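# Open the narrow cabinet's top drawer fully, close the rest

## Task

Pull the top drawer of the narrow three-drawer cabinet fully open and leave it open. At the end, every other drawer in the room must be completely closed, no cabinet may be moved much from its place, and the robot must not be fallen over or left tilted.

## Robot and tools

ROBOT. A Dexmate Vega on three wheels, with two 7-joint arms, parallel grippers, a pan/tilt head and a torso that folds like a Z. The torso joints are hip (at the base's rear), knee and waist; chest forward lean = knee - hip - waist. Seen from above in the start posture the robot is 0.70 m long and 0.63 m wide (0.91 m with the arms folded), and its front edge sits 0.35 m ahead of the base origin. Nothing prevents it from tipping over, and a fallen robot cannot recover.

FRAMES. Every position is in metres. In the base frame the origin is on the floor at the base's turning point, 0.185 m behind the front axle, with x forward, y left and z up. The odometry frame is the base frame as it was at the start. left_hand and right_hand are given in the base frame: each is a point between the fingers, 0.033 m back from the closed tips. The fingers point along the hand's z, close along its y, and the back of the hand (where its camera is) faces -x. At long reach the printed hand position can be off.

move. One action per call. An action contains "base", "joints" or both, with optional "speeds" and "min_time_s". Alternatively it contains "target" and nothing else. "cameras" picks which images come back: head_camera, left_wrist_camera, right_wrist_camera or all; [] returns none. A call with no action just reports state and images.
- base: exactly one key, and each is an offset from where the base last measured itself. translate_m goes forward (+) or back, -2 to 2 m. strafe_m goes left (+) or right, -2 to 2 m, and heading may drift. rotate_rad turns counter-clockwise (+), -3.2 to 3.2 rad. The front wheels first swing to the new direction, which takes about 0.5 s and at most 1.1 s. A base move is cut off after 14 s.
- speeds: lower top speeds for this action only. translate_m and strafe_m accept 0.04 to 0.3 m/s, rotate_rad accepts 0.1 to 0.6 rad/s, and the maximum is the default.
- joints: absolute angles in rad, keyed by name. torso_hip_rad 0 to 1.57; torso_knee_rad 0 to 3.141; torso_waist_rad -1.57 to 1.57 (positive tips the chest back). Left arm: shoulder_pitch -3.041 to 3.041 (+ lowers the arm); shoulder_yaw -0.423 to 1.523; upper_arm_roll and forearm_roll ±3.041; elbow -3.041 to 0.214 (0 is straight, negative bends up); wrist_pitch ±1.366 (+ tips the hand down); wrist_yaw -1.348 to 1.087 (+ turns left); gripper 0 (shut) to 0.785. The right arm is mirrored: negative shoulder_pitch lowers it, shoulder_yaw -1.523 to 0.423, negative wrist_pitch tips the hand down, wrist_yaw -1.087 to 1.348 (+ still turns left). head_pan_rad ±2.792 (+ left); head_tilt_rad ±1.483; head_camera_tilt_rad -1.483 to 1.378 (+ tilts down). Top speeds are 0.32 rad/s for arms, 0.27 for torso, 1.5 for head and 0.75 for grippers. The torso joints in one action all arrive together.
- min_time_s: 0.1 to 8 s. It is the shortest duration any arm or head motion may take.
- target: an absolute hand pose for one side ("left" or "right"). x, y, z are in m in the base frame, each -3 to 3. pitch_deg runs -30 to 95 (90 = fingers down, 0 = level). heading_deg: 0 means fingers forward, + is counter-clockwise. roll_deg defaults to 0, which leaves the jaw line level. Heading and roll each accept -360 to 360. With line_only true the hand moves only on a straight line. Otherwise the move may follow an arc that swings the elbow wide. The robot must be at rest. The plan is checked against the robot itself only, never against the furniture.
Torso presets (hip, knee, waist): stand 0.469, 1.617, 1.048 (the start); stand_high 0.78, 1.57, 0.44; lean_20 0.52, 1.05, 0.18; lean_45 0.52, 1.05, -0.26; low_lean_45 0, 0, -0.79. Arm fold, listed shoulder_pitch, shoulder_yaw, upper_arm_roll, elbow, forearm_roll, wrist_pitch, wrist_yaw: left 1, 0.5, -0.6, -2.5, 0, -0.9, 0; right -1, -0.5, 0.6, -2.5, 0, 0.9, 0. Fold the arms before going to low_lean_45.

wait: seconds 0 to 10, with cameras as in move. The robot keeps holding its last command while waiting.

zoom_image: camera plus region [x0, y0, x1, y1] in pixels of that camera's latest image, at most 504x504. Image sizes are 896x560 for the head and 672x420 for the wrists.

finished_scene: scene number. This is final, so only call it once the drawers are in their required states.

RESULTS. "move" reads done, or the worst status of any motion. Statuses: done; off_target (the joint stopped short and may still be pushing); contact_stop or time_out (the target is dropped and the joint holds). A stop on any one joint halts its whole group: torso, left arm, or right arm. not_followed, "joint command not followed" and "pose unreachable" mean a safety check held the arm back. Hand statuses are refused (with a reason, and nothing moves), reached (within 10 mm and 2°), or short (by how much; if it says part of a move, send the same target again). on_its_own reports motion you did not command. base_odometry comes from wheel counts only, so slip shows up as travel. turned_by_wheels and turned_by_imu give the turn in rad since the last result; the IMU also catches skids. base_tilt is in degrees (forward/right), with about 2° error. The result also lists joint torques, motor temperatures and MOTOR HOT warnings. A base time_out, or a count near zero, means something is blocking it or a front wheel could not steer.

AVOID. The base does not stop when it hits furniture, so drive slowly near the cabinets and watch for shoves nobody reports. A refused call cancels the rest of that reply's move, wait and finished_scene calls. Do not let the arms press or strike each other, grippers included. Keep contact torque well under the joint limits (wrist and forearm joints 23.5 N m); reaching a limit freezes that arm for 10 s. Do not leave an arm pushing or stretched out for long, because motors overheat at 80 °C. Open and close drawers smoothly without slamming them, and do not drag or tip the cabinets. A forward-leaning chest, especially with an arm extended, raises the tipping risk and can stop the wheels from steering. Do not swing arms down into the base or the table while leaning. Simulation time keeps running while you think.

Each tool is called as a command line: name --argument value for each argument, lists and objects as JSON in quotes; but a table of rows of numbers goes row by row, as --pt "numbers of a row", without its own name.

## Session

move

Scene clock: 0.00 s.
Joint torques (N m): no reading
Motor temperatures (°C): left_arm=[31 31 31 26 40 35 41] | right_arm=[30 27 33 31 36 36 33]
base_odometry: x=+0.000 y=+0.000 heading=+0.000
turned_by_wheels: +0.000
turned_by_imu: +0.000
base_tilt: forward=+0.0 right=+0.8
base_status: not commanded
joint_positions: torso_hip_rad=+0.469 torso_knee_rad=+1.617 torso_waist_rad=+1.048 left_shoulder_pitch_rad=+2.217 left_shoulder_yaw_rad=-0.014 left_upper_arm_roll_rad=-0.004 left_elbow_rad=-1.080 left_forearm_roll_rad=+0.010 left_wrist_pitch_rad=-0.495 left_wrist_yaw_rad=-0.006 left_gripper_rad=+0.005 right_shoulder_pitch_rad=-2.194 right_shoulder_yaw_rad=-0.002 right_upper_arm_roll_rad=+0.006 right_elbow_rad=-1.112 right_forearm_roll_rad=+0.018 right_wrist_pitch_rad=+0.493 right_wrist_yaw_rad=-0.008 right_gripper_rad=+0.005 head_pan_rad=+0.000 head_tilt_rad=+0.000 head_camera_tilt_rad=+0.000
joint_status: not commanded
chest: x=-0.0111 y=+0.0000 z=+1.4155 quat_wxyz=(+0.999, +0.000, +0.050, +0.000) (m; base frame)
left_hand: x=+0.1723 y=+0.2218 z=+0.5939 quat_wxyz=(+0.402, -0.001, +0.916, -0.004) pitch_deg=+42.6 heading_deg=-0.5 roll_deg=-0.7 back=up (m; base frame)
right_hand: x=+0.2084 y=-0.2404 z=+0.6102 quat_wxyz=(+0.427, +0.011, +0.904, -0.007) pitch_deg=+39.4 heading_deg=-1.6 roll_deg=-0.3 back=up (m; base frame)
pictures: head_camera, left_wrist_camera, right_wrist_camera

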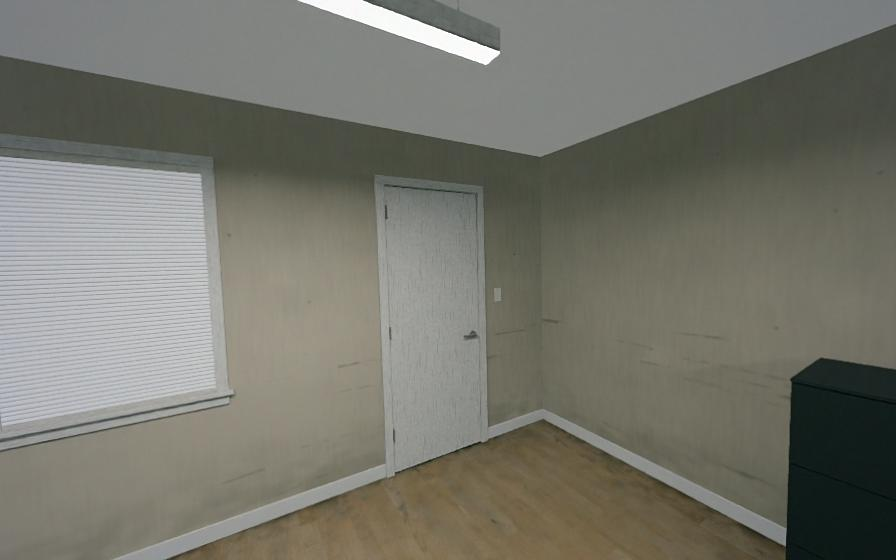

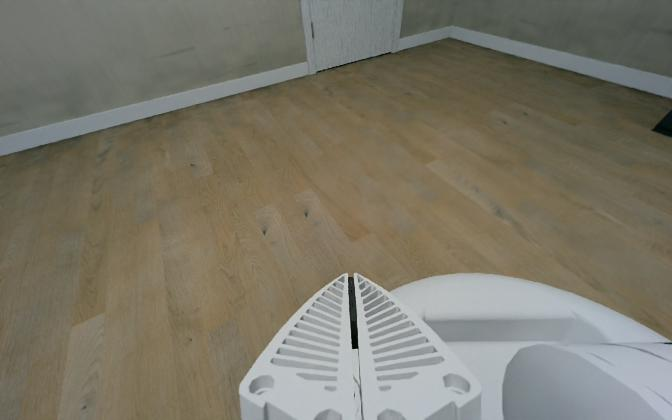

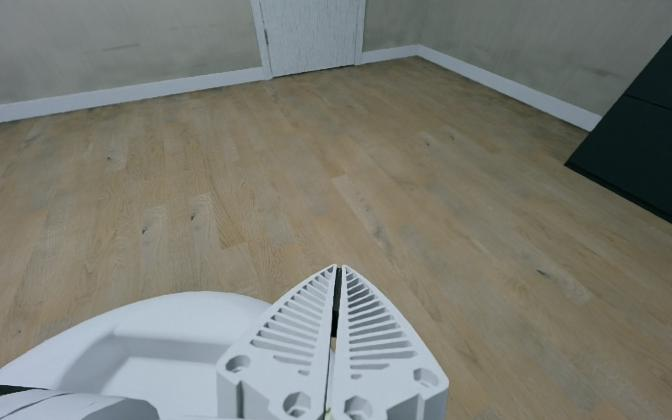

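move --joints '{"head_pan_rad": -1.3, "head_camera_tilt_rad": 0.35}' --cameras '["head_camera"]'

move --joints '{"head_pan_rad": -2.6}' --cameras '["head_camera"]'

move --joints '{"head_pan_rad": 1.5}' --cameras '["head_camera"]'

Scene clock: 1.80 s.
Joint torques (N m): left_arm=[5.81 1.02 -1.8 -1.96 -0.02 -1.65 0.32] | right_arm=[-4.67 -0.01 0.66 -2.29 0.06 2.56 -0.09]
Motor temperatures (°C): left_arm=[31 31 31 26 40 35 41] | right_arm=[30 27 33 31 36 36 33]
move: done
base_odometry: x=+0.000 y=+0.000 heading=+0.000
turned_by_wheels: +0.000
turned_by_imu: +0.000
base_tilt: forward=+0.1 right=+0.7
base_status: not commanded
joint_positions: torso_hip_rad=+0.469 torso_knee_rad=+1.617 torso_waist_rad=+1.048 left_shoulder_pitch_rad=+2.217 left_shoulder_yaw_rad=-0.014 left_upper_arm_roll_rad=-0.004 left_elbow_rad=-1.080 left_forearm_roll_rad=+0.010 left_wrist_pitch_rad=-0.495 left_wrist_yaw_rad=-0.006 left_gripper_rad=+0.005 right_shoulder_pitch_rad=-2.194 right_shoulder_yaw_rad=-0.002 right_upper_arm_roll_rad=+0.006 right_elbow_rad=-1.112 right_forearm_roll_rad=+0.018 right_wrist_pitch_rad=+0.493 right_wrist_yaw_rad=-0.008 right_gripper_rad=+0.005 head_pan_rad=-1.300 head_tilt_rad=+0.000 head_camera_tilt_rad=+0.350
joint_status: all done
chest: x=-0.0111 y=+0.0000 z=+1.4155 quat_wxyz=(+0.999, +0.000, +0.050, +0.000) (m; base frame)
left_hand: x=+0.1724 y=+0.2218 z=+0.5939 quat_wxyz=(+0.402, -0.001, +0.916, -0.004) pitch_deg=+42.6 heading_deg=-0.5 roll_deg=-0.7 back=up (m; base frame)
right_hand: x=+0.2084 y=-0.2404 z=+0.6102 quat_wxyz=(+0.427, +0.011, +0.904, -0.007) pitch_deg=+39.4 heading_deg=-1.6 roll_deg=-0.3 back=up (m; base frame)
pictures: head_camera

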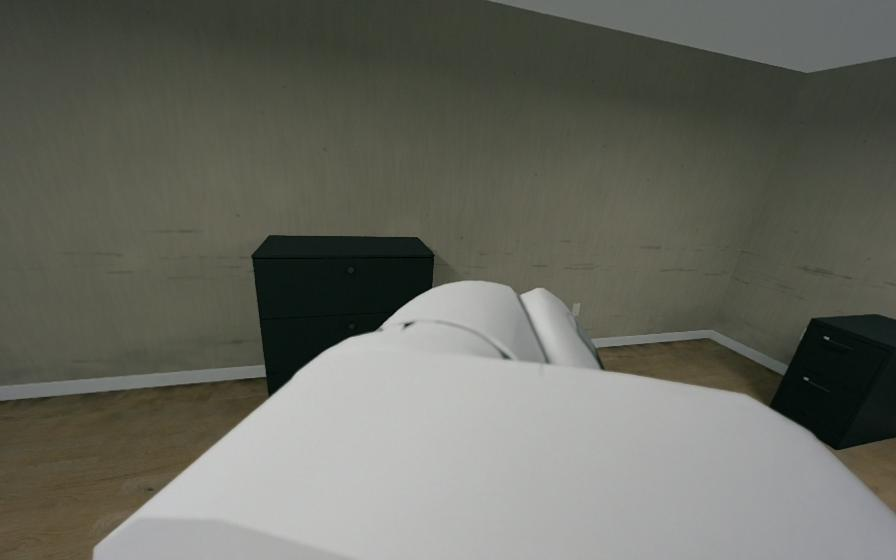

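Scene clock: 3.33 s.
Joint torques (N m): left_arm=[6.04 -1.33 -1.65 -2.71 0.21 -2.58 -0.08] | right_arm=[-4.93 -2.05 0.71 -2.43 0.06 2.55 -0.19]
Motor temperatures (°C): left_arm=[31 31 31 26 40 35 41] | right_arm=[30 27 33 31 36 37 33]
move: done
base_odometry: x=+0.000 y=+0.000 heading=+0.000
turned_by_wheels: +0.000
turned_by_imu: +0.000
base_tilt: forward=+0.0 right=+0.7
base_status: not commanded
joint_positions: torso_hip_rad=+0.469 torso_knee_rad=+1.617 torso_waist_rad=+1.048 left_shoulder_pitch_rad=+2.217 left_shoulder_yaw_rad=-0.014 left_upper_arm_roll_rad=-0.004 left_elbow_rad=-1.080 left_forearm_roll_rad=+0.010 left_wrist_pitch_rad=-0.495 left_wrist_yaw_rad=-0.006 left_gripper_rad=+0.005 right_shoulder_pitch_rad=-2.194 right_shoulder_yaw_rad=-0.002 right_upper_arm_roll_rad=+0.006 right_elbow_rad=-1.112 right_forearm_roll_rad=+0.018 right_wrist_pitch_rad=+0.493 right_wrist_yaw_rad=-0.008 right_gripper_rad=+0.005 head_pan_rad=-2.600 head_tilt_rad=+0.000 head_camera_tilt_rad=+0.350
joint_status: all done
chest: x=-0.0111 y=+0.0000 z=+1.4155 quat_wxyz=(+0.999, +0.000, +0.050, +0.000) (m; base frame)
left_hand: x=+0.1724 y=+0.2218 z=+0.5939 quat_wxyz=(+0.402, -0.001, +0.916, -0.004) pitch_deg=+42.6 heading_deg=-0.5 roll_deg=-0.7 back=up (m; base frame)
right_hand: x=+0.2084 y=-0.2404 z=+0.6102 quat_wxyz=(+0.427, +0.011, +0.904, -0.007) pitch_deg=+39.4 heading_deg=-1.6 roll_deg=-0.3 back=up (m; base frame)
pictures: head_camera

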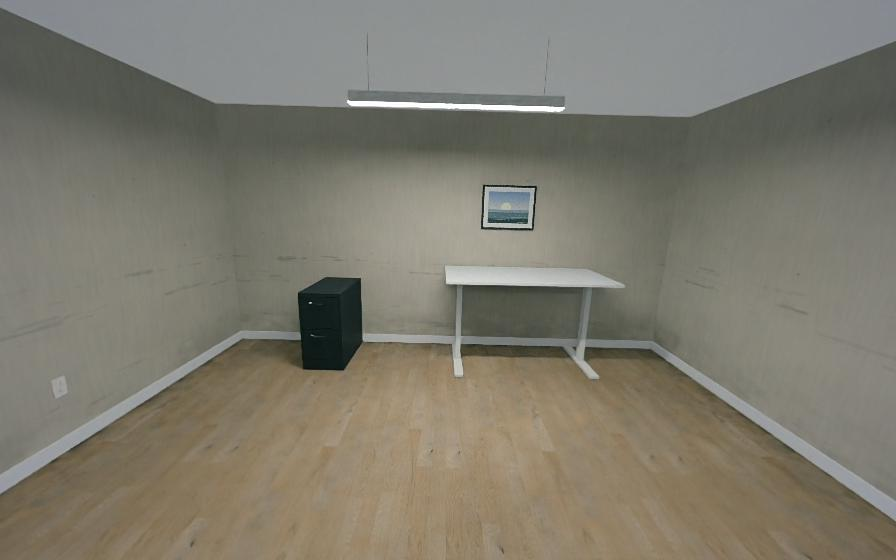

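Scene clock: 6.73 s.
Joint torques (N m): left_arm=[5.94 -0.34 -0.77 -3.12 0.04 -1.89 0.08] | right_arm=[-5.37 -1.79 0.28 -2.47 0.22 2.63 0.11]
Motor temperatures (°C): left_arm=[31 31 31 26 40 35 41] | right_arm=[30 27 33 31 36 37 33]
move: done
base_odometry: x=+0.000 y=+0.000 heading=+0.000
turned_by_wheels: +0.000
turned_by_imu: +0.000
base_tilt: forward=+0.0 right=+0.8
base_status: not commanded
joint_positions: torso_hip_rad=+0.469 torso_knee_rad=+1.617 torso_waist_rad=+1.048 left_shoulder_pitch_rad=+2.217 left_shoulder_yaw_rad=-0.014 left_upper_arm_roll_rad=-0.004 left_elbow_rad=-1.080 left_forearm_roll_rad=+0.010 left_wrist_pitch_rad=-0.495 left_wrist_yaw_rad=-0.006 left_gripper_rad=+0.005 right_shoulder_pitch_rad=-2.194 right_shoulder_yaw_rad=-0.002 right_upper_arm_roll_rad=+0.006 right_elbow_rad=-1.112 right_forearm_roll_rad=+0.018 right_wrist_pitch_rad=+0.493 right_wrist_yaw_rad=-0.008 right_gripper_rad=+0.005 head_pan_rad=+1.500 head_tilt_rad=+0.000 head_camera_tilt_rad=+0.350
joint_status: all done
chest: x=-0.0111 y=+0.0000 z=+1.4155 quat_wxyz=(+0.999, +0.000, +0.050, +0.000) (m; base frame)
left_hand: x=+0.1724 y=+0.2218 z=+0.5939 quat_wxyz=(+0.402, -0.001, +0.916, -0.004) pitch_deg=+42.6 heading_deg=-0.5 roll_deg=-0.7 back=up (m; base frame)
right_hand: x=+0.2084 y=-0.2404 z=+0.6102 quat_wxyz=(+0.427, +0.011, +0.904, -0.007) pitch_deg=+39.4 heading_deg=-1.6 roll_deg=-0.3 back=up (m; base frame)
pictures: head_camera

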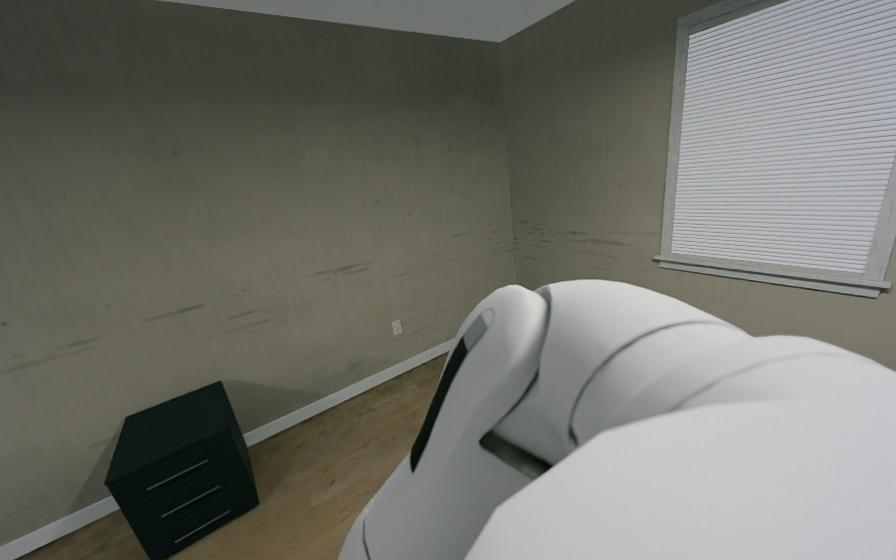

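move --base '{"rotate_rad": 2.27}' --joints '{"head_pan_rad": 0, "head_camera_tilt_rad": 0.6}'

Scene clock: 12.53 s.
Joint torques (N m): left_arm=[6.66 -0.94 -1.58 -1.9 0.21 -1.71 0.03] | right_arm=[-4.58 -1.24 0.39 -2.6 0 3.09 -0.13]
Motor temperatures (°C): left_arm=[31 31 31 26 40 35 41] | right_arm=[30 27 33 31 36 37 33]
move: done
base_odometry: x=+0.003 y=-0.001 heading=+2.277
turned_by_wheels: +2.277
turned_by_imu: +2.265
base_tilt: forward=+0.1 right=+0.8
base_status: done
joint_positions: torso_hip_rad=+0.469 torso_knee_rad=+1.617 torso_waist_rad=+1.048 left_shoulder_pitch_rad=+2.217 left_shoulder_yaw_rad=-0.014 left_upper_arm_roll_rad=-0.004 left_elbow_rad=-1.080 left_forearm_roll_rad=+0.010 left_wrist_pitch_rad=-0.495 left_wrist_yaw_rad=-0.006 left_gripper_rad=+0.005 right_shoulder_pitch_rad=-2.194 right_shoulder_yaw_rad=-0.002 right_upper_arm_roll_rad=+0.006 right_elbow_rad=-1.112 right_forearm_roll_rad=+0.018 right_wrist_pitch_rad=+0.493 right_wrist_yaw_rad=-0.008 right_gripper_rad=+0.005 head_pan_rad=+0.000 head_tilt_rad=+0.000 head_camera_tilt_rad=+0.600
joint_status: all done
chest: x=-0.0111 y=+0.0000 z=+1.4155 quat_wxyz=(+0.999, +0.000, +0.050, +0.000) (m; base frame)
left_hand: x=+0.1724 y=+0.2218 z=+0.5939 quat_wxyz=(+0.402, -0.001, +0.916, -0.004) pitch_deg=+42.6 heading_deg=-0.5 roll_deg=-0.7 back=up (m; base frame)
right_hand: x=+0.2084 y=-0.2404 z=+0.6102 quat_wxyz=(+0.427, +0.011, +0.904, -0.007) pitch_deg=+39.4 heading_deg=-1.6 roll_deg=-0.3 back=up (m; base frame)
pictures: head_camera, left_wrist_camera, right_wrist_camera

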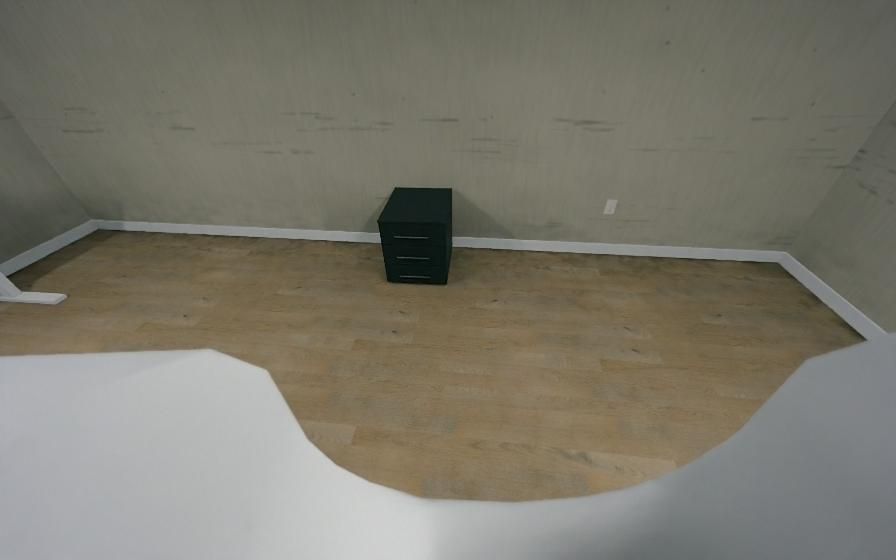

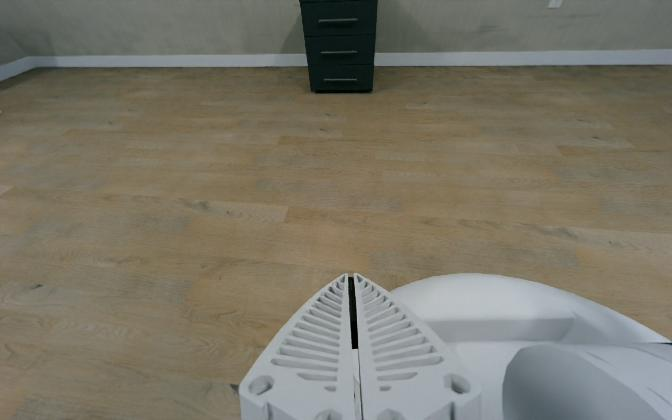

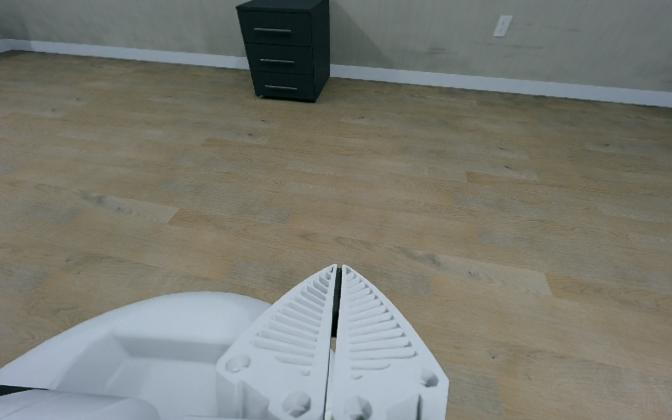

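move --base '{"translate_m": 1.2}' --joints '{"head_camera_tilt_rad": 0.8}'

Scene clock: 18.97 s.
Joint torques (N m): left_arm=[5.63 -0.58 -1.02 -2.73 -0.05 -1.61 -0.07] | right_arm=[-2.84 -0.84 0.5 -2.85 0.15 2.55 0.21]
Motor temperatures (°C): left_arm=[31 31 31 26 40 35 41] | right_arm=[30 27 33 31 36 37 33]
move: done
base_odometry: x=-0.777 y=+0.911 heading=+2.278
turned_by_wheels: +0.001
turned_by_imu: +0.000
base_tilt: forward=+0.0 right=+0.7
base_status: done
joint_positions: torso_hip_rad=+0.469 torso_knee_rad=+1.617 torso_waist_rad=+1.048 left_shoulder_pitch_rad=+2.217 left_shoulder_yaw_rad=-0.014 left_upper_arm_roll_rad=-0.004 left_elbow_rad=-1.080 left_forearm_roll_rad=+0.010 left_wrist_pitch_rad=-0.495 left_wrist_yaw_rad=-0.006 left_gripper_rad=+0.005 right_shoulder_pitch_rad=-2.194 right_shoulder_yaw_rad=-0.002 right_upper_arm_roll_rad=+0.006 right_elbow_rad=-1.112 right_forearm_roll_rad=+0.018 right_wrist_pitch_rad=+0.493 right_wrist_yaw_rad=-0.008 right_gripper_rad=+0.005 head_pan_rad=+0.000 head_tilt_rad=+0.000 head_camera_tilt_rad=+0.800
joint_status: all done
chest: x=-0.0111 y=+0.0000 z=+1.4155 quat_wxyz=(+0.999, +0.000, +0.050, +0.000) (m; base frame)
left_hand: x=+0.1724 y=+0.2218 z=+0.5939 quat_wxyz=(+0.402, -0.001, +0.916, -0.004) pitch_deg=+42.6 heading_deg=-0.5 roll_deg=-0.7 back=up (m; base frame)
right_hand: x=+0.2085 y=-0.2404 z=+0.6101 quat_wxyz=(+0.427, +0.011, +0.904, -0.007) pitch_deg=+39.4 heading_deg=-1.6 roll_deg=-0.3 back=up (m; base frame)
pictures: head_camera, left_wrist_camera, right_wrist_camera

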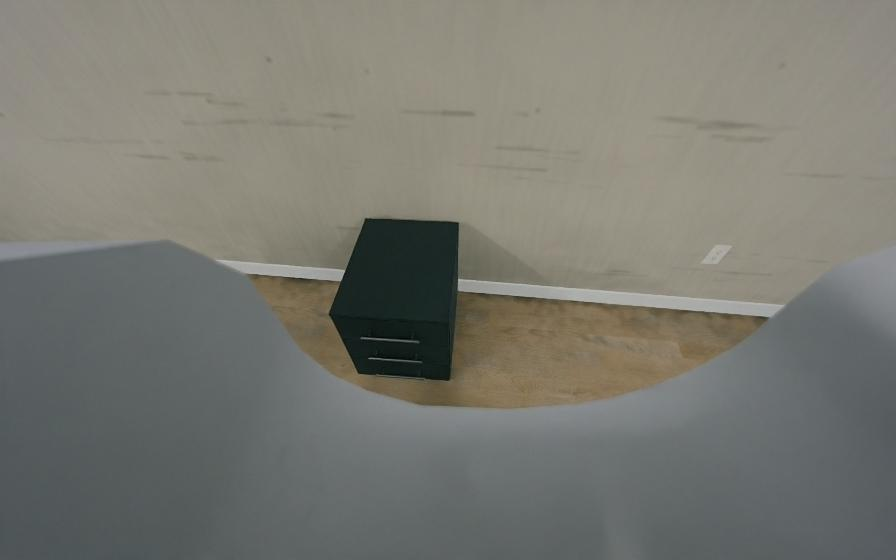

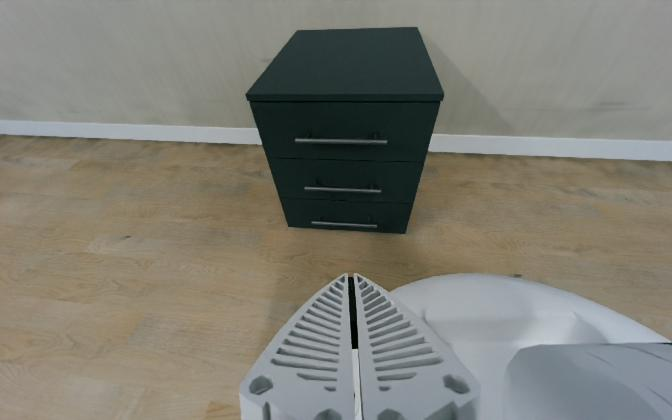

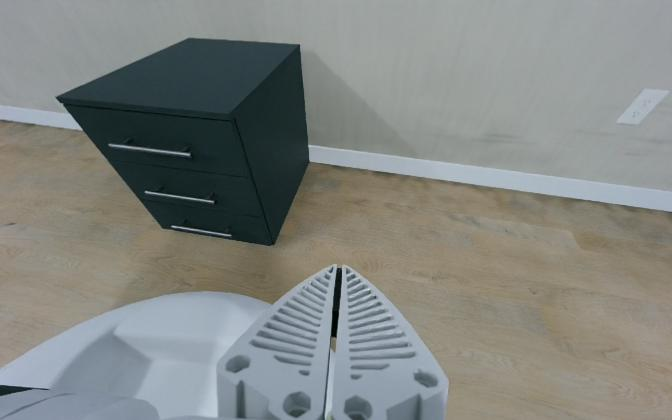

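move --joints '{"left_gripper_rad": 0.35}' --cameras '[]'

move --target '{"side":"left","x":0.6,"y":0.255,"z":0.45,"pitch_deg":25,"heading_deg":0,"roll_deg":90}'

Scene clock: 20.37 s.
Joint torques (N m): left_arm=[5.73 -0.84 -1.04 -2.57 0 -0.97 -0.05] | right_arm=[-3.86 -0.87 0.72 -3.32 0.1 2.79 0.03]
Motor temperatures (°C): left_arm=[31 31 31 26 40 35 41] | right_arm=[30 27 33 31 36 37 33]
move: done
base_odometry: x=-0.777 y=+0.911 heading=+2.278
turned_by_wheels: +0.000
turned_by_imu: +0.000
base_tilt: forward=+0.0 right=+0.8
base_status: not commanded
joint_positions: torso_hip_rad=+0.469 torso_knee_rad=+1.617 torso_waist_rad=+1.048 left_shoulder_pitch_rad=+2.217 left_shoulder_yaw_rad=-0.014 left_upper_arm_roll_rad=-0.004 left_elbow_rad=-1.080 left_forearm_roll_rad=+0.010 left_wrist_pitch_rad=-0.495 left_wrist_yaw_rad=-0.006 left_gripper_rad=+0.350 right_shoulder_pitch_rad=-2.194 right_shoulder_yaw_rad=-0.002 right_upper_arm_roll_rad=+0.006 right_elbow_rad=-1.112 right_forearm_roll_rad=+0.018 right_wrist_pitch_rad=+0.493 right_wrist_yaw_rad=-0.008 right_gripper_rad=+0.005 head_pan_rad=+0.000 head_tilt_rad=+0.000 head_camera_tilt_rad=+0.800
joint_status: all done
chest: x=-0.0111 y=+0.0000 z=+1.4155 quat_wxyz=(+0.999, +0.000, +0.050, +0.000) (m; base frame)
left_hand: x=+0.1724 y=+0.2218 z=+0.5939 quat_wxyz=(+0.402, -0.001, +0.916, -0.004) pitch_deg=+42.6 heading_deg=-0.5 roll_deg=-0.7 back=up (m; base frame)
right_hand: x=+0.2085 y=-0.2404 z=+0.6101 quat_wxyz=(+0.427, +0.011, +0.904, -0.007) pitch_deg=+39.4 heading_deg=-1.6 roll_deg=-0.3 back=up (m; base frame)
pictures: none
No camera images: "cameras" was empty.

Scene clock: 20.67 s.
Joint torques (N m): left_arm=[5.84 -0.39 -0.9 -2.53 -0.06 -1.84 -0.1] | right_arm=[-4.1 -0.57 0.73 -2.32 0.1 1.97 -0.15]
Motor temperatures (°C): left_arm=[31 31 31 26 40 35 41] | right_arm=[30 27 33 31 36 37 33]
move: refused
base_odometry: x=-0.777 y=+0.911 heading=+2.278
turned_by_wheels: +0.000
turned_by_imu: +0.000
base_tilt: forward=+0.0 right=+0.7
base_status: not commanded
joint_positions: torso_hip_rad=+0.469 torso_knee_rad=+1.617 torso_waist_rad=+1.048 left_shoulder_pitch_rad=+2.217 left_shoulder_yaw_rad=-0.014 left_upper_arm_roll_rad=-0.004 left_elbow_rad=-1.080 left_forearm_roll_rad=+0.010 left_wrist_pitch_rad=-0.495 left_wrist_yaw_rad=-0.006 left_gripper_rad=+0.350 right_shoulder_pitch_rad=-2.194 right_shoulder_yaw_rad=-0.002 right_upper_arm_roll_rad=+0.006 right_elbow_rad=-1.112 right_forearm_roll_rad=+0.018 right_wrist_pitch_rad=+0.493 right_wrist_yaw_rad=-0.008 right_gripper_rad=+0.005 head_pan_rad=+0.000 head_tilt_rad=+0.000 head_camera_tilt_rad=+0.800
joint_status: not commanded
chest: x=-0.0111 y=+0.0000 z=+1.4155 quat_wxyz=(+0.999, +0.000, +0.050, +0.000) (m; base frame)
left_hand: x=+0.1724 y=+0.2218 z=+0.5939 quat_wxyz=(+0.402, -0.001, +0.916, -0.004) pitch_deg=+42.6 heading_deg=-0.5 roll_deg=-0.7 back=up (m; base frame)
left_hand_status: refused: the arm stands too near the robot already: the left finger into the torso, as the model's coarse spheres have them (needs 2.0 cm clear). Nothing moved. Move it clear with "joints".
right_hand: x=+0.2085 y=-0.2404 z=+0.6101 quat_wxyz=(+0.427, +0.011, +0.904, -0.007) pitch_deg=+39.4 heading_deg=-1.6 roll_deg=-0.3 back=up (m; base frame)
pictures: head_camera, left_wrist_camera, right_wrist_camera

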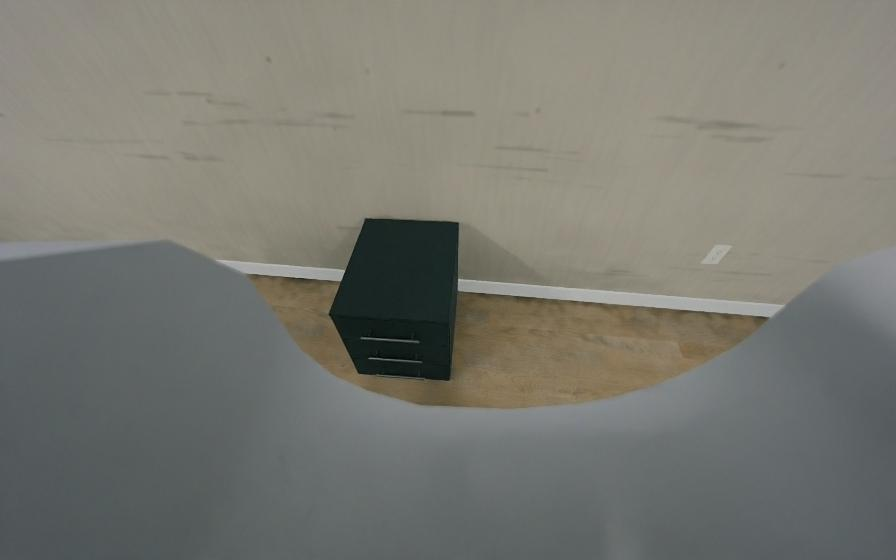

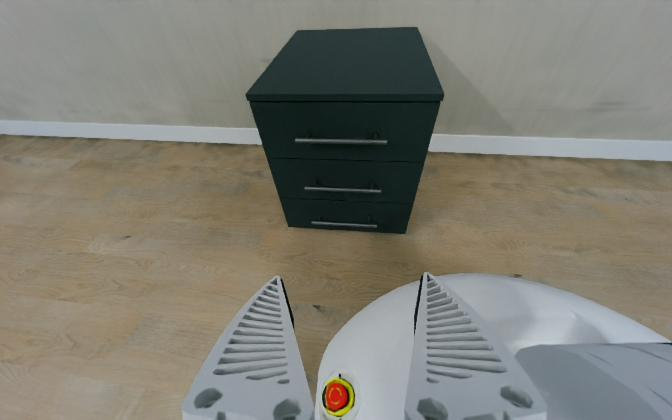

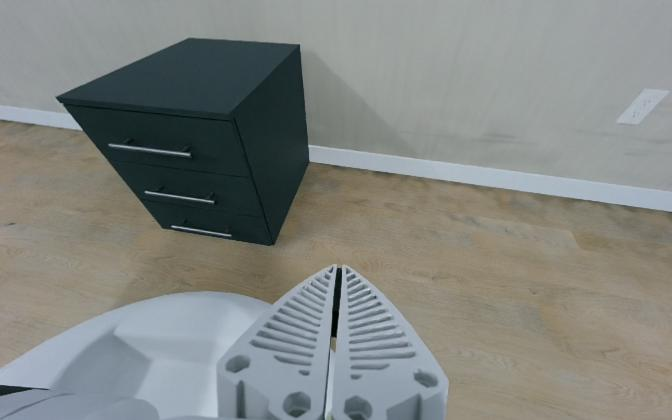

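move --joints '{"left_shoulder_pitch_rad": 1.8,"left_shoulder_yaw_rad": 0.15}' --cameras '[]'

move --target '{"side":"left","x":0.6,"y":0.255,"z":0.45,"pitch_deg":25,"heading_deg":0,"roll_deg":90}'

Scene clock: 23.80 s.
Joint torques (N m): left_arm=[-12.69 3.37 -2.82 -3.62 0.21 -2.58 -0.14] | right_arm=[-4.59 -0.5 0.63 -1.5 0.03 3.04 0.04]
Motor temperatures (°C): left_arm=[31 31 31 26 40 35 41] | right_arm=[30 27 33 31 36 37 33]
move: done
base_odometry: x=-0.777 y=+0.911 heading=+2.278
turned_by_wheels: +0.000
turned_by_imu: +0.000
base_tilt: forward=+0.0 right=+0.7
base_status: not commanded
joint_positions: torso_hip_rad=+0.469 torso_knee_rad=+1.617 torso_waist_rad=+1.048 left_shoulder_pitch_rad=+1.804 left_shoulder_yaw_rad=+0.148 left_upper_arm_roll_rad=-0.004 left_elbow_rad=-1.080 left_forearm_roll_rad=+0.010 left_wrist_pitch_rad=-0.495 left_wrist_yaw_rad=-0.006 left_gripper_rad=+0.350 right_shoulder_pitch_rad=-2.194 right_shoulder_yaw_rad=-0.002 right_upper_arm_roll_rad=+0.006 right_elbow_rad=-1.112 right_forearm_roll_rad=+0.018 right_wrist_pitch_rad=+0.493 right_wrist_yaw_rad=-0.008 right_gripper_rad=+0.005 head_pan_rad=+0.000 head_tilt_rad=+0.000 head_camera_tilt_rad=+0.800
joint_status: all done
chest: x=-0.0111 y=+0.0000 z=+1.4155 quat_wxyz=(+0.999, +0.000, +0.050, +0.000) (m; base frame)
left_hand: x=+0.4884 y=+0.2929 z=+0.7411 quat_wxyz=(+0.580, +0.066, +0.811, +0.043) pitch_deg=+18.9 heading_deg=-0.4 roll_deg=+8.9 back=up (m; base frame)
right_hand: x=+0.2085 y=-0.2404 z=+0.6101 quat_wxyz=(+0.427, +0.011, +0.904, -0.007) pitch_deg=+39.4 heading_deg=-1.6 roll_deg=-0.3 back=up (m; base frame)
pictures: none
No camera images: "cameras" was empty.

Scene clock: 24.10 s.
Joint torques (N m): left_arm=[-12.09 4.8 -2.33 -4.59 -0.2 -2.56 -0.05] | right_arm=[-4.4 -1.4 0.33 -1.47 0.26 3.01 0.03]
Motor temperatures (°C): left_arm=[31 31 31 26 40 35 41] | right_arm=[30 27 33 31 36 37 33]
move: refused
base_odometry: x=-0.777 y=+0.911 heading=+2.278
turned_by_wheels: +0.000
turned_by_imu: +0.000
base_tilt: forward=+0.1 right=+0.7
base_status: not commanded
joint_positions: torso_hip_rad=+0.469 torso_knee_rad=+1.617 torso_waist_rad=+1.048 left_shoulder_pitch_rad=+1.802 left_shoulder_yaw_rad=+0.149 left_upper_arm_roll_rad=-0.004 left_elbow_rad=-1.080 left_forearm_roll_rad=+0.010 left_wrist_pitch_rad=-0.495 left_wrist_yaw_rad=-0.006 left_gripper_rad=+0.350 right_shoulder_pitch_rad=-2.194 right_shoulder_yaw_rad=-0.002 right_upper_arm_roll_rad=+0.006 right_elbow_rad=-1.112 right_forearm_roll_rad=+0.018 right_wrist_pitch_rad=+0.493 right_wrist_yaw_rad=-0.008 right_gripper_rad=+0.005 head_pan_rad=+0.000 head_tilt_rad=+0.000 head_camera_tilt_rad=+0.800
joint_status: not commanded
chest: x=-0.0111 y=+0.0000 z=+1.4155 quat_wxyz=(+0.999, +0.000, +0.050, +0.000) (m; base frame)
left_hand: x=+0.4898 y=+0.2933 z=+0.7421 quat_wxyz=(+0.580, +0.066, +0.811, +0.043) pitch_deg=+18.8 heading_deg=-0.4 roll_deg=+8.9 back=up (m; base frame)
left_hand_status: refused: no posture of the arm gets there (out of reach): the closest leaves the hand 20.1 cm and 2 deg from the pose. Nothing moved.
right_hand: x=+0.2085 y=-0.2404 z=+0.6101 quat_wxyz=(+0.427, +0.011, +0.904, -0.007) pitch_deg=+39.4 heading_deg=-1.6 roll_deg=-0.3 back=up (m; base frame)
pictures: head_camera, left_wrist_camera, right_wrist_camera

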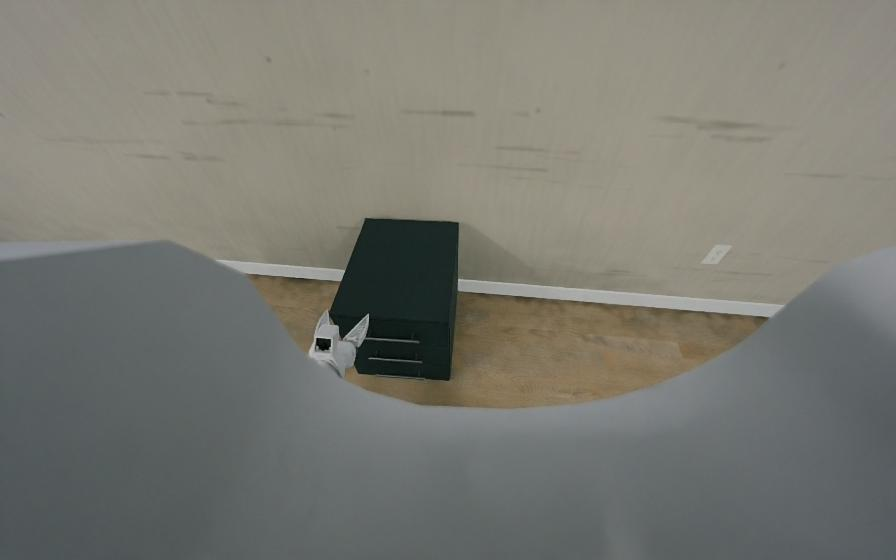

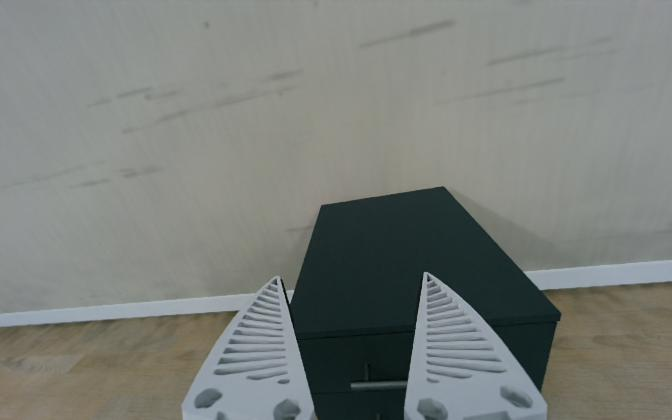

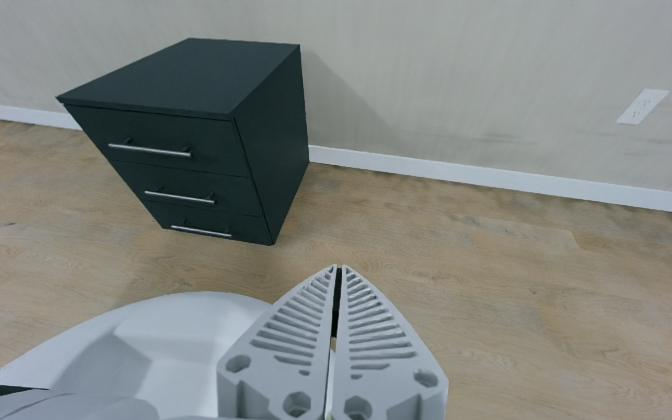

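move --joints '{"torso_hip_rad":0.52,"torso_knee_rad":1.05,"torso_waist_rad":0.18}' --cameras '[]'

move --target '{"side":"left","x":0.55,"y":0.255,"z":0.45,"pitch_deg":25,"heading_deg":0,"roll_deg":90}'

Scene clock: 28.87 s.
Joint torques (N m): left_arm=[-3.35 4.33 -2.47 -3.5 0.11 -2.58 -0.03] | right_arm=[-9.82 -0.9 0.58 -1.1 0.12 2.29 -0.02]
Motor temperatures (°C): left_arm=[31 31 31 26 40 35 41] | right_arm=[30 27 33 31 36 37 33]
move: done
base_odometry: x=-0.777 y=+0.911 heading=+2.278
turned_by_wheels: +0.000
turned_by_imu: +0.000
base_tilt: forward=+0.0 right=+0.7
base_status: not commanded
joint_positions: torso_hip_rad=+0.520 torso_knee_rad=+1.050 torso_waist_rad=+0.180 left_shoulder_pitch_rad=+1.800 left_shoulder_yaw_rad=+0.150 left_upper_arm_roll_rad=-0.004 left_elbow_rad=-1.080 left_forearm_roll_rad=+0.010 left_wrist_pitch_rad=-0.495 left_wrist_yaw_rad=-0.006 left_gripper_rad=+0.350 right_shoulder_pitch_rad=-2.194 right_shoulder_yaw_rad=-0.002 right_upper_arm_roll_rad=+0.006 right_elbow_rad=-1.112 right_forearm_roll_rad=+0.018 right_wrist_pitch_rad=+0.493 right_wrist_yaw_rad=-0.008 right_gripper_rad=+0.005 head_pan_rad=+0.000 head_tilt_rad=+0.000 head_camera_tilt_rad=+0.800
joint_status: all done
chest: x=-0.1368 y=+0.0000 z=+1.2996 quat_wxyz=(+0.985, +0.000, +0.174, +0.000) (m; base frame)
left_hand: x=+0.1834 y=+0.2936 z=+0.5239 quat_wxyz=(+0.476, +0.071, +0.876, +0.035) pitch_deg=+33.0 heading_deg=-0.5 roll_deg=+8.8 back=up (m; base frame)
right_hand: x=-0.1233 y=-0.2404 z=+0.4650 quat_wxyz=(+0.311, +0.010, +0.950, -0.008) pitch_deg=+53.7 heading_deg=-2.1 roll_deg=-0.9 back=up (m; base frame)
pictures: none
No camera images: "cameras" was empty.

Scene clock: 29.17 s.
Joint torques (N m): left_arm=[-4.23 4.27 -2.37 -3.16 0.04 -1.8 -0.06] | right_arm=[-9.97 0.05 0.58 0.05 0.03 2.26 -0.09]
Motor temperatures (°C): left_arm=[31 31 31 26 40 35 41] | right_arm=[30 27 33 31 36 37 33]
move: refused
base_odometry: x=-0.777 y=+0.911 heading=+2.278
turned_by_wheels: +0.000
turned_by_imu: +0.000
base_tilt: forward=+0.0 right=+0.7
base_status: not commanded
joint_positions: torso_hip_rad=+0.520 torso_knee_rad=+1.050 torso_waist_rad=+0.180 left_shoulder_pitch_rad=+1.800 left_shoulder_yaw_rad=+0.150 left_upper_arm_roll_rad=-0.004 left_elbow_rad=-1.080 left_forearm_roll_rad=+0.010 left_wrist_pitch_rad=-0.495 left_wrist_yaw_rad=-0.006 left_gripper_rad=+0.350 right_shoulder_pitch_rad=-2.194 right_shoulder_yaw_rad=-0.002 right_upper_arm_roll_rad=+0.006 right_elbow_rad=-1.112 right_forearm_roll_rad=+0.018 right_wrist_pitch_rad=+0.493 right_wrist_yaw_rad=-0.008 right_gripper_rad=+0.005 head_pan_rad=+0.000 head_tilt_rad=+0.000 head_camera_tilt_rad=+0.800
joint_status: not commanded
chest: x=-0.1368 y=+0.0000 z=+1.2996 quat_wxyz=(+0.985, +0.000, +0.174, +0.000) (m; base frame)
left_hand: x=+0.1834 y=+0.2936 z=+0.5239 quat_wxyz=(+0.476, +0.071, +0.876, +0.035) pitch_deg=+33.0 heading_deg=-0.5 roll_deg=+8.8 back=up (m; base frame)
left_hand_status: refused: no posture of the arm gets there (out of reach): the closest leaves the hand 13.1 cm and 1 deg from the pose. Nothing moved.
right_hand: x=-0.1233 y=-0.2404 z=+0.4650 quat_wxyz=(+0.311, +0.010, +0.950, -0.008) pitch_deg=+53.7 heading_deg=-2.1 roll_deg=-0.9 back=up (m; base frame)
pictures: head_camera, left_wrist_camera, right_wrist_camera

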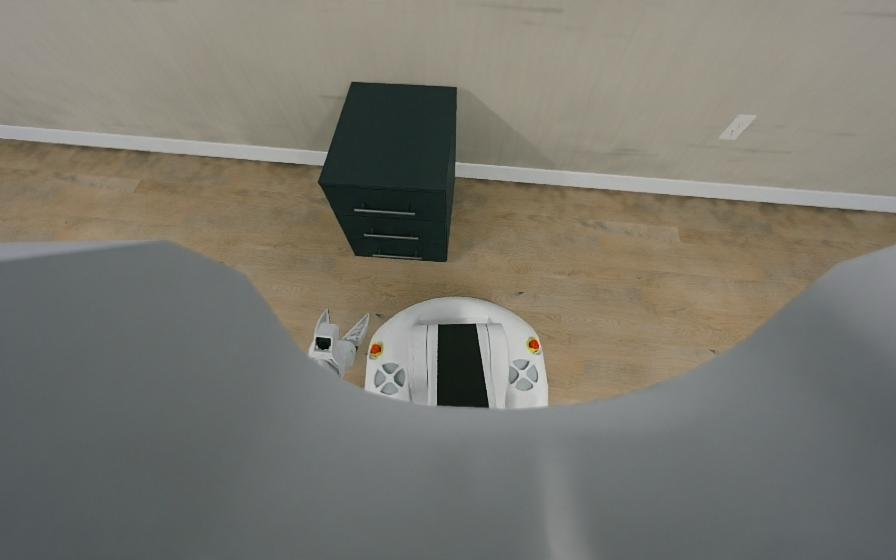

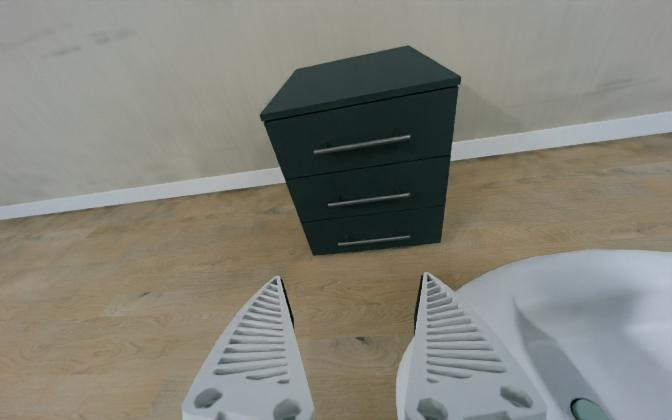

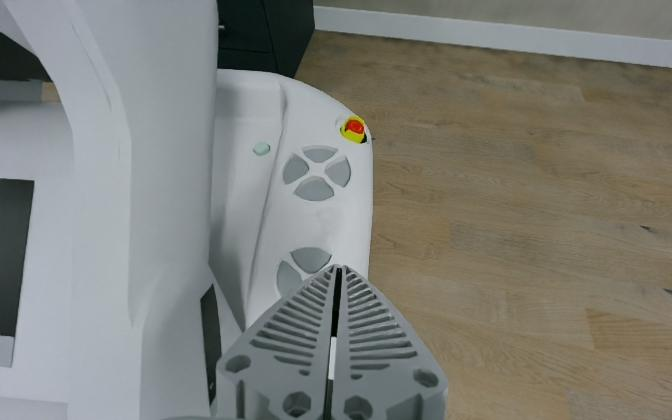

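move --joints '{"torso_hip_rad":0.52,"torso_knee_rad":1.2,"torso_waist_rad":0.0}' --cameras '[]'

move --target '{"side":"left","x":0.5,"y":0.255,"z":0.45,"pitch_deg":25,"heading_deg":0,"roll_deg":90}'

Scene clock: 32.13 s.
Joint torques (N m): left_arm=[6.06 4.2 -1.76 -0.91 -0.15 -1.94 -0.09] | right_arm=[-16.21 -0.66 0.19 1.04 0.08 1.42 -0.17]
Motor temperatures (°C): left_arm=[31 31 31 26 40 35 41] | right_arm=[30 27 33 31 36 37 33]
move: done
base_odometry: x=-0.777 y=+0.911 heading=+2.278
turned_by_wheels: +0.000
turned_by_imu: +0.000
base_tilt: forward=+0.0 right=+0.7
base_status: not commanded
joint_positions: torso_hip_rad=+0.520 torso_knee_rad=+1.200 torso_waist_rad=+0.000 left_shoulder_pitch_rad=+1.800 left_shoulder_yaw_rad=+0.150 left_upper_arm_roll_rad=-0.004 left_elbow_rad=-1.080 left_forearm_roll_rad=+0.010 left_wrist_pitch_rad=-0.495 left_wrist_yaw_rad=-0.006 left_gripper_rad=+0.350 right_shoulder_pitch_rad=-2.194 right_shoulder_yaw_rad=-0.002 right_upper_arm_roll_rad=+0.006 right_elbow_rad=-1.112 right_forearm_roll_rad=+0.018 right_wrist_pitch_rad=+0.493 right_wrist_yaw_rad=-0.008 right_gripper_rad=+0.005 head_pan_rad=+0.000 head_tilt_rad=+0.000 head_camera_tilt_rad=+0.800
joint_status: all done
chest: x=+0.0467 y=+0.0000 z=+1.2863 quat_wxyz=(+0.943, +0.000, +0.333, +0.000) (m; base frame)
left_hand: x=+0.0984 y=+0.2936 z=+0.4487 quat_wxyz=(+0.325, +0.076, +0.942, +0.023) pitch_deg=+51.9 heading_deg=-0.6 roll_deg=+8.6 back=up (m; base frame)
right_hand: x=-0.2108 y=-0.2404 z=+0.4923 quat_wxyz=(+0.151, +0.008, +0.988, -0.010) pitch_deg=+72.6 heading_deg=-4.3 roll_deg=-3.3 back=up (m; base frame)
pictures: none
No camera images: "cameras" was empty.

Scene clock: 32.43 s.
Joint torques (N m): left_arm=[5.16 4.81 -2.58 -1.86 -0.01 -2.37 -0.08] | right_arm=[-17.67 -1.34 0.31 1.29 0.22 1.57 -0.12]
Motor temperatures (°C): left_arm=[31 31 31 26 40 35 41] | right_arm=[30 27 33 31 36 37 33]
move: refused
base_odometry: x=-0.777 y=+0.911 heading=+2.278
turned_by_wheels: +0.000
turned_by_imu: +0.000
base_tilt: forward=+0.0 right=+0.7
base_status: not commanded
joint_positions: torso_hip_rad=+0.520 torso_knee_rad=+1.200 torso_waist_rad=+0.000 left_shoulder_pitch_rad=+1.800 left_shoulder_yaw_rad=+0.150 left_upper_arm_roll_rad=-0.004 left_elbow_rad=-1.080 left_forearm_roll_rad=+0.010 left_wrist_pitch_rad=-0.495 left_wrist_yaw_rad=-0.006 left_gripper_rad=+0.350 right_shoulder_pitch_rad=-2.194 right_shoulder_yaw_rad=-0.002 right_upper_arm_roll_rad=+0.006 right_elbow_rad=-1.112 right_forearm_roll_rad=+0.018 right_wrist_pitch_rad=+0.493 right_wrist_yaw_rad=-0.008 right_gripper_rad=+0.005 head_pan_rad=+0.000 head_tilt_rad=+0.000 head_camera_tilt_rad=+0.800
joint_status: not commanded
chest: x=+0.0467 y=+0.0000 z=+1.2863 quat_wxyz=(+0.943, +0.000, +0.333, +0.000) (m; base frame)
left_hand: x=+0.0984 y=+0.2936 z=+0.4487 quat_wxyz=(+0.325, +0.076, +0.942, +0.023) pitch_deg=+51.9 heading_deg=-0.6 roll_deg=+8.6 back=up (m; base frame)
left_hand_status: refused: the arm stands too near the robot already: the left finger within 1.1 cm of the base (limit 2.0). Nothing moved. Move it clear with "joints".
right_hand: x=-0.2108 y=-0.2404 z=+0.4923 quat_wxyz=(+0.151, +0.008, +0.988, -0.010) pitch_deg=+72.6 heading_deg=-4.3 roll_deg=-3.3 back=up (m; base frame)
pictures: head_camera, left_wrist_camera, right_wrist_camera

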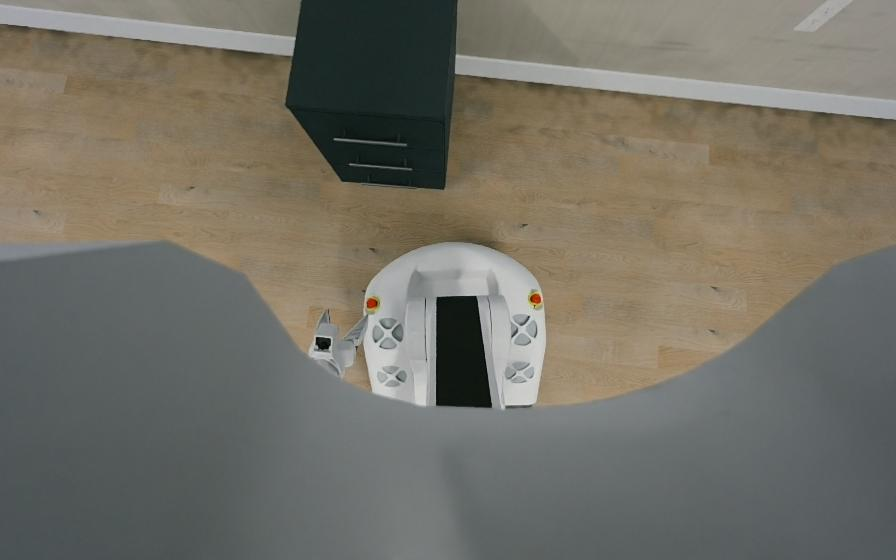

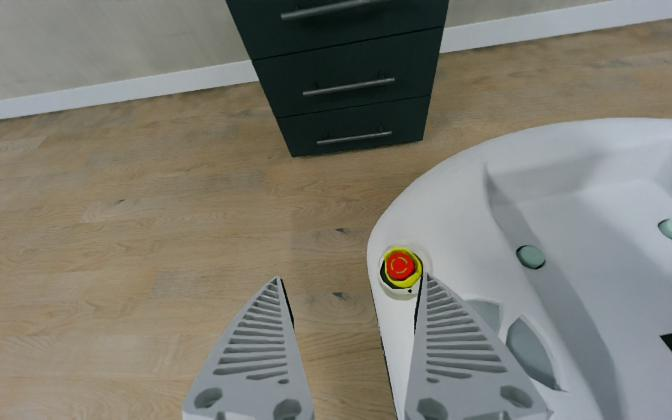

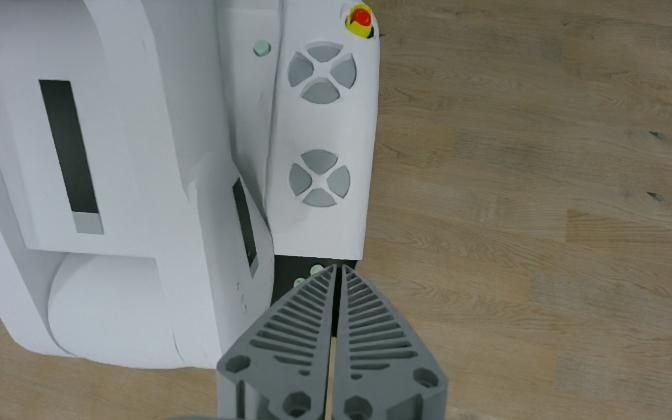

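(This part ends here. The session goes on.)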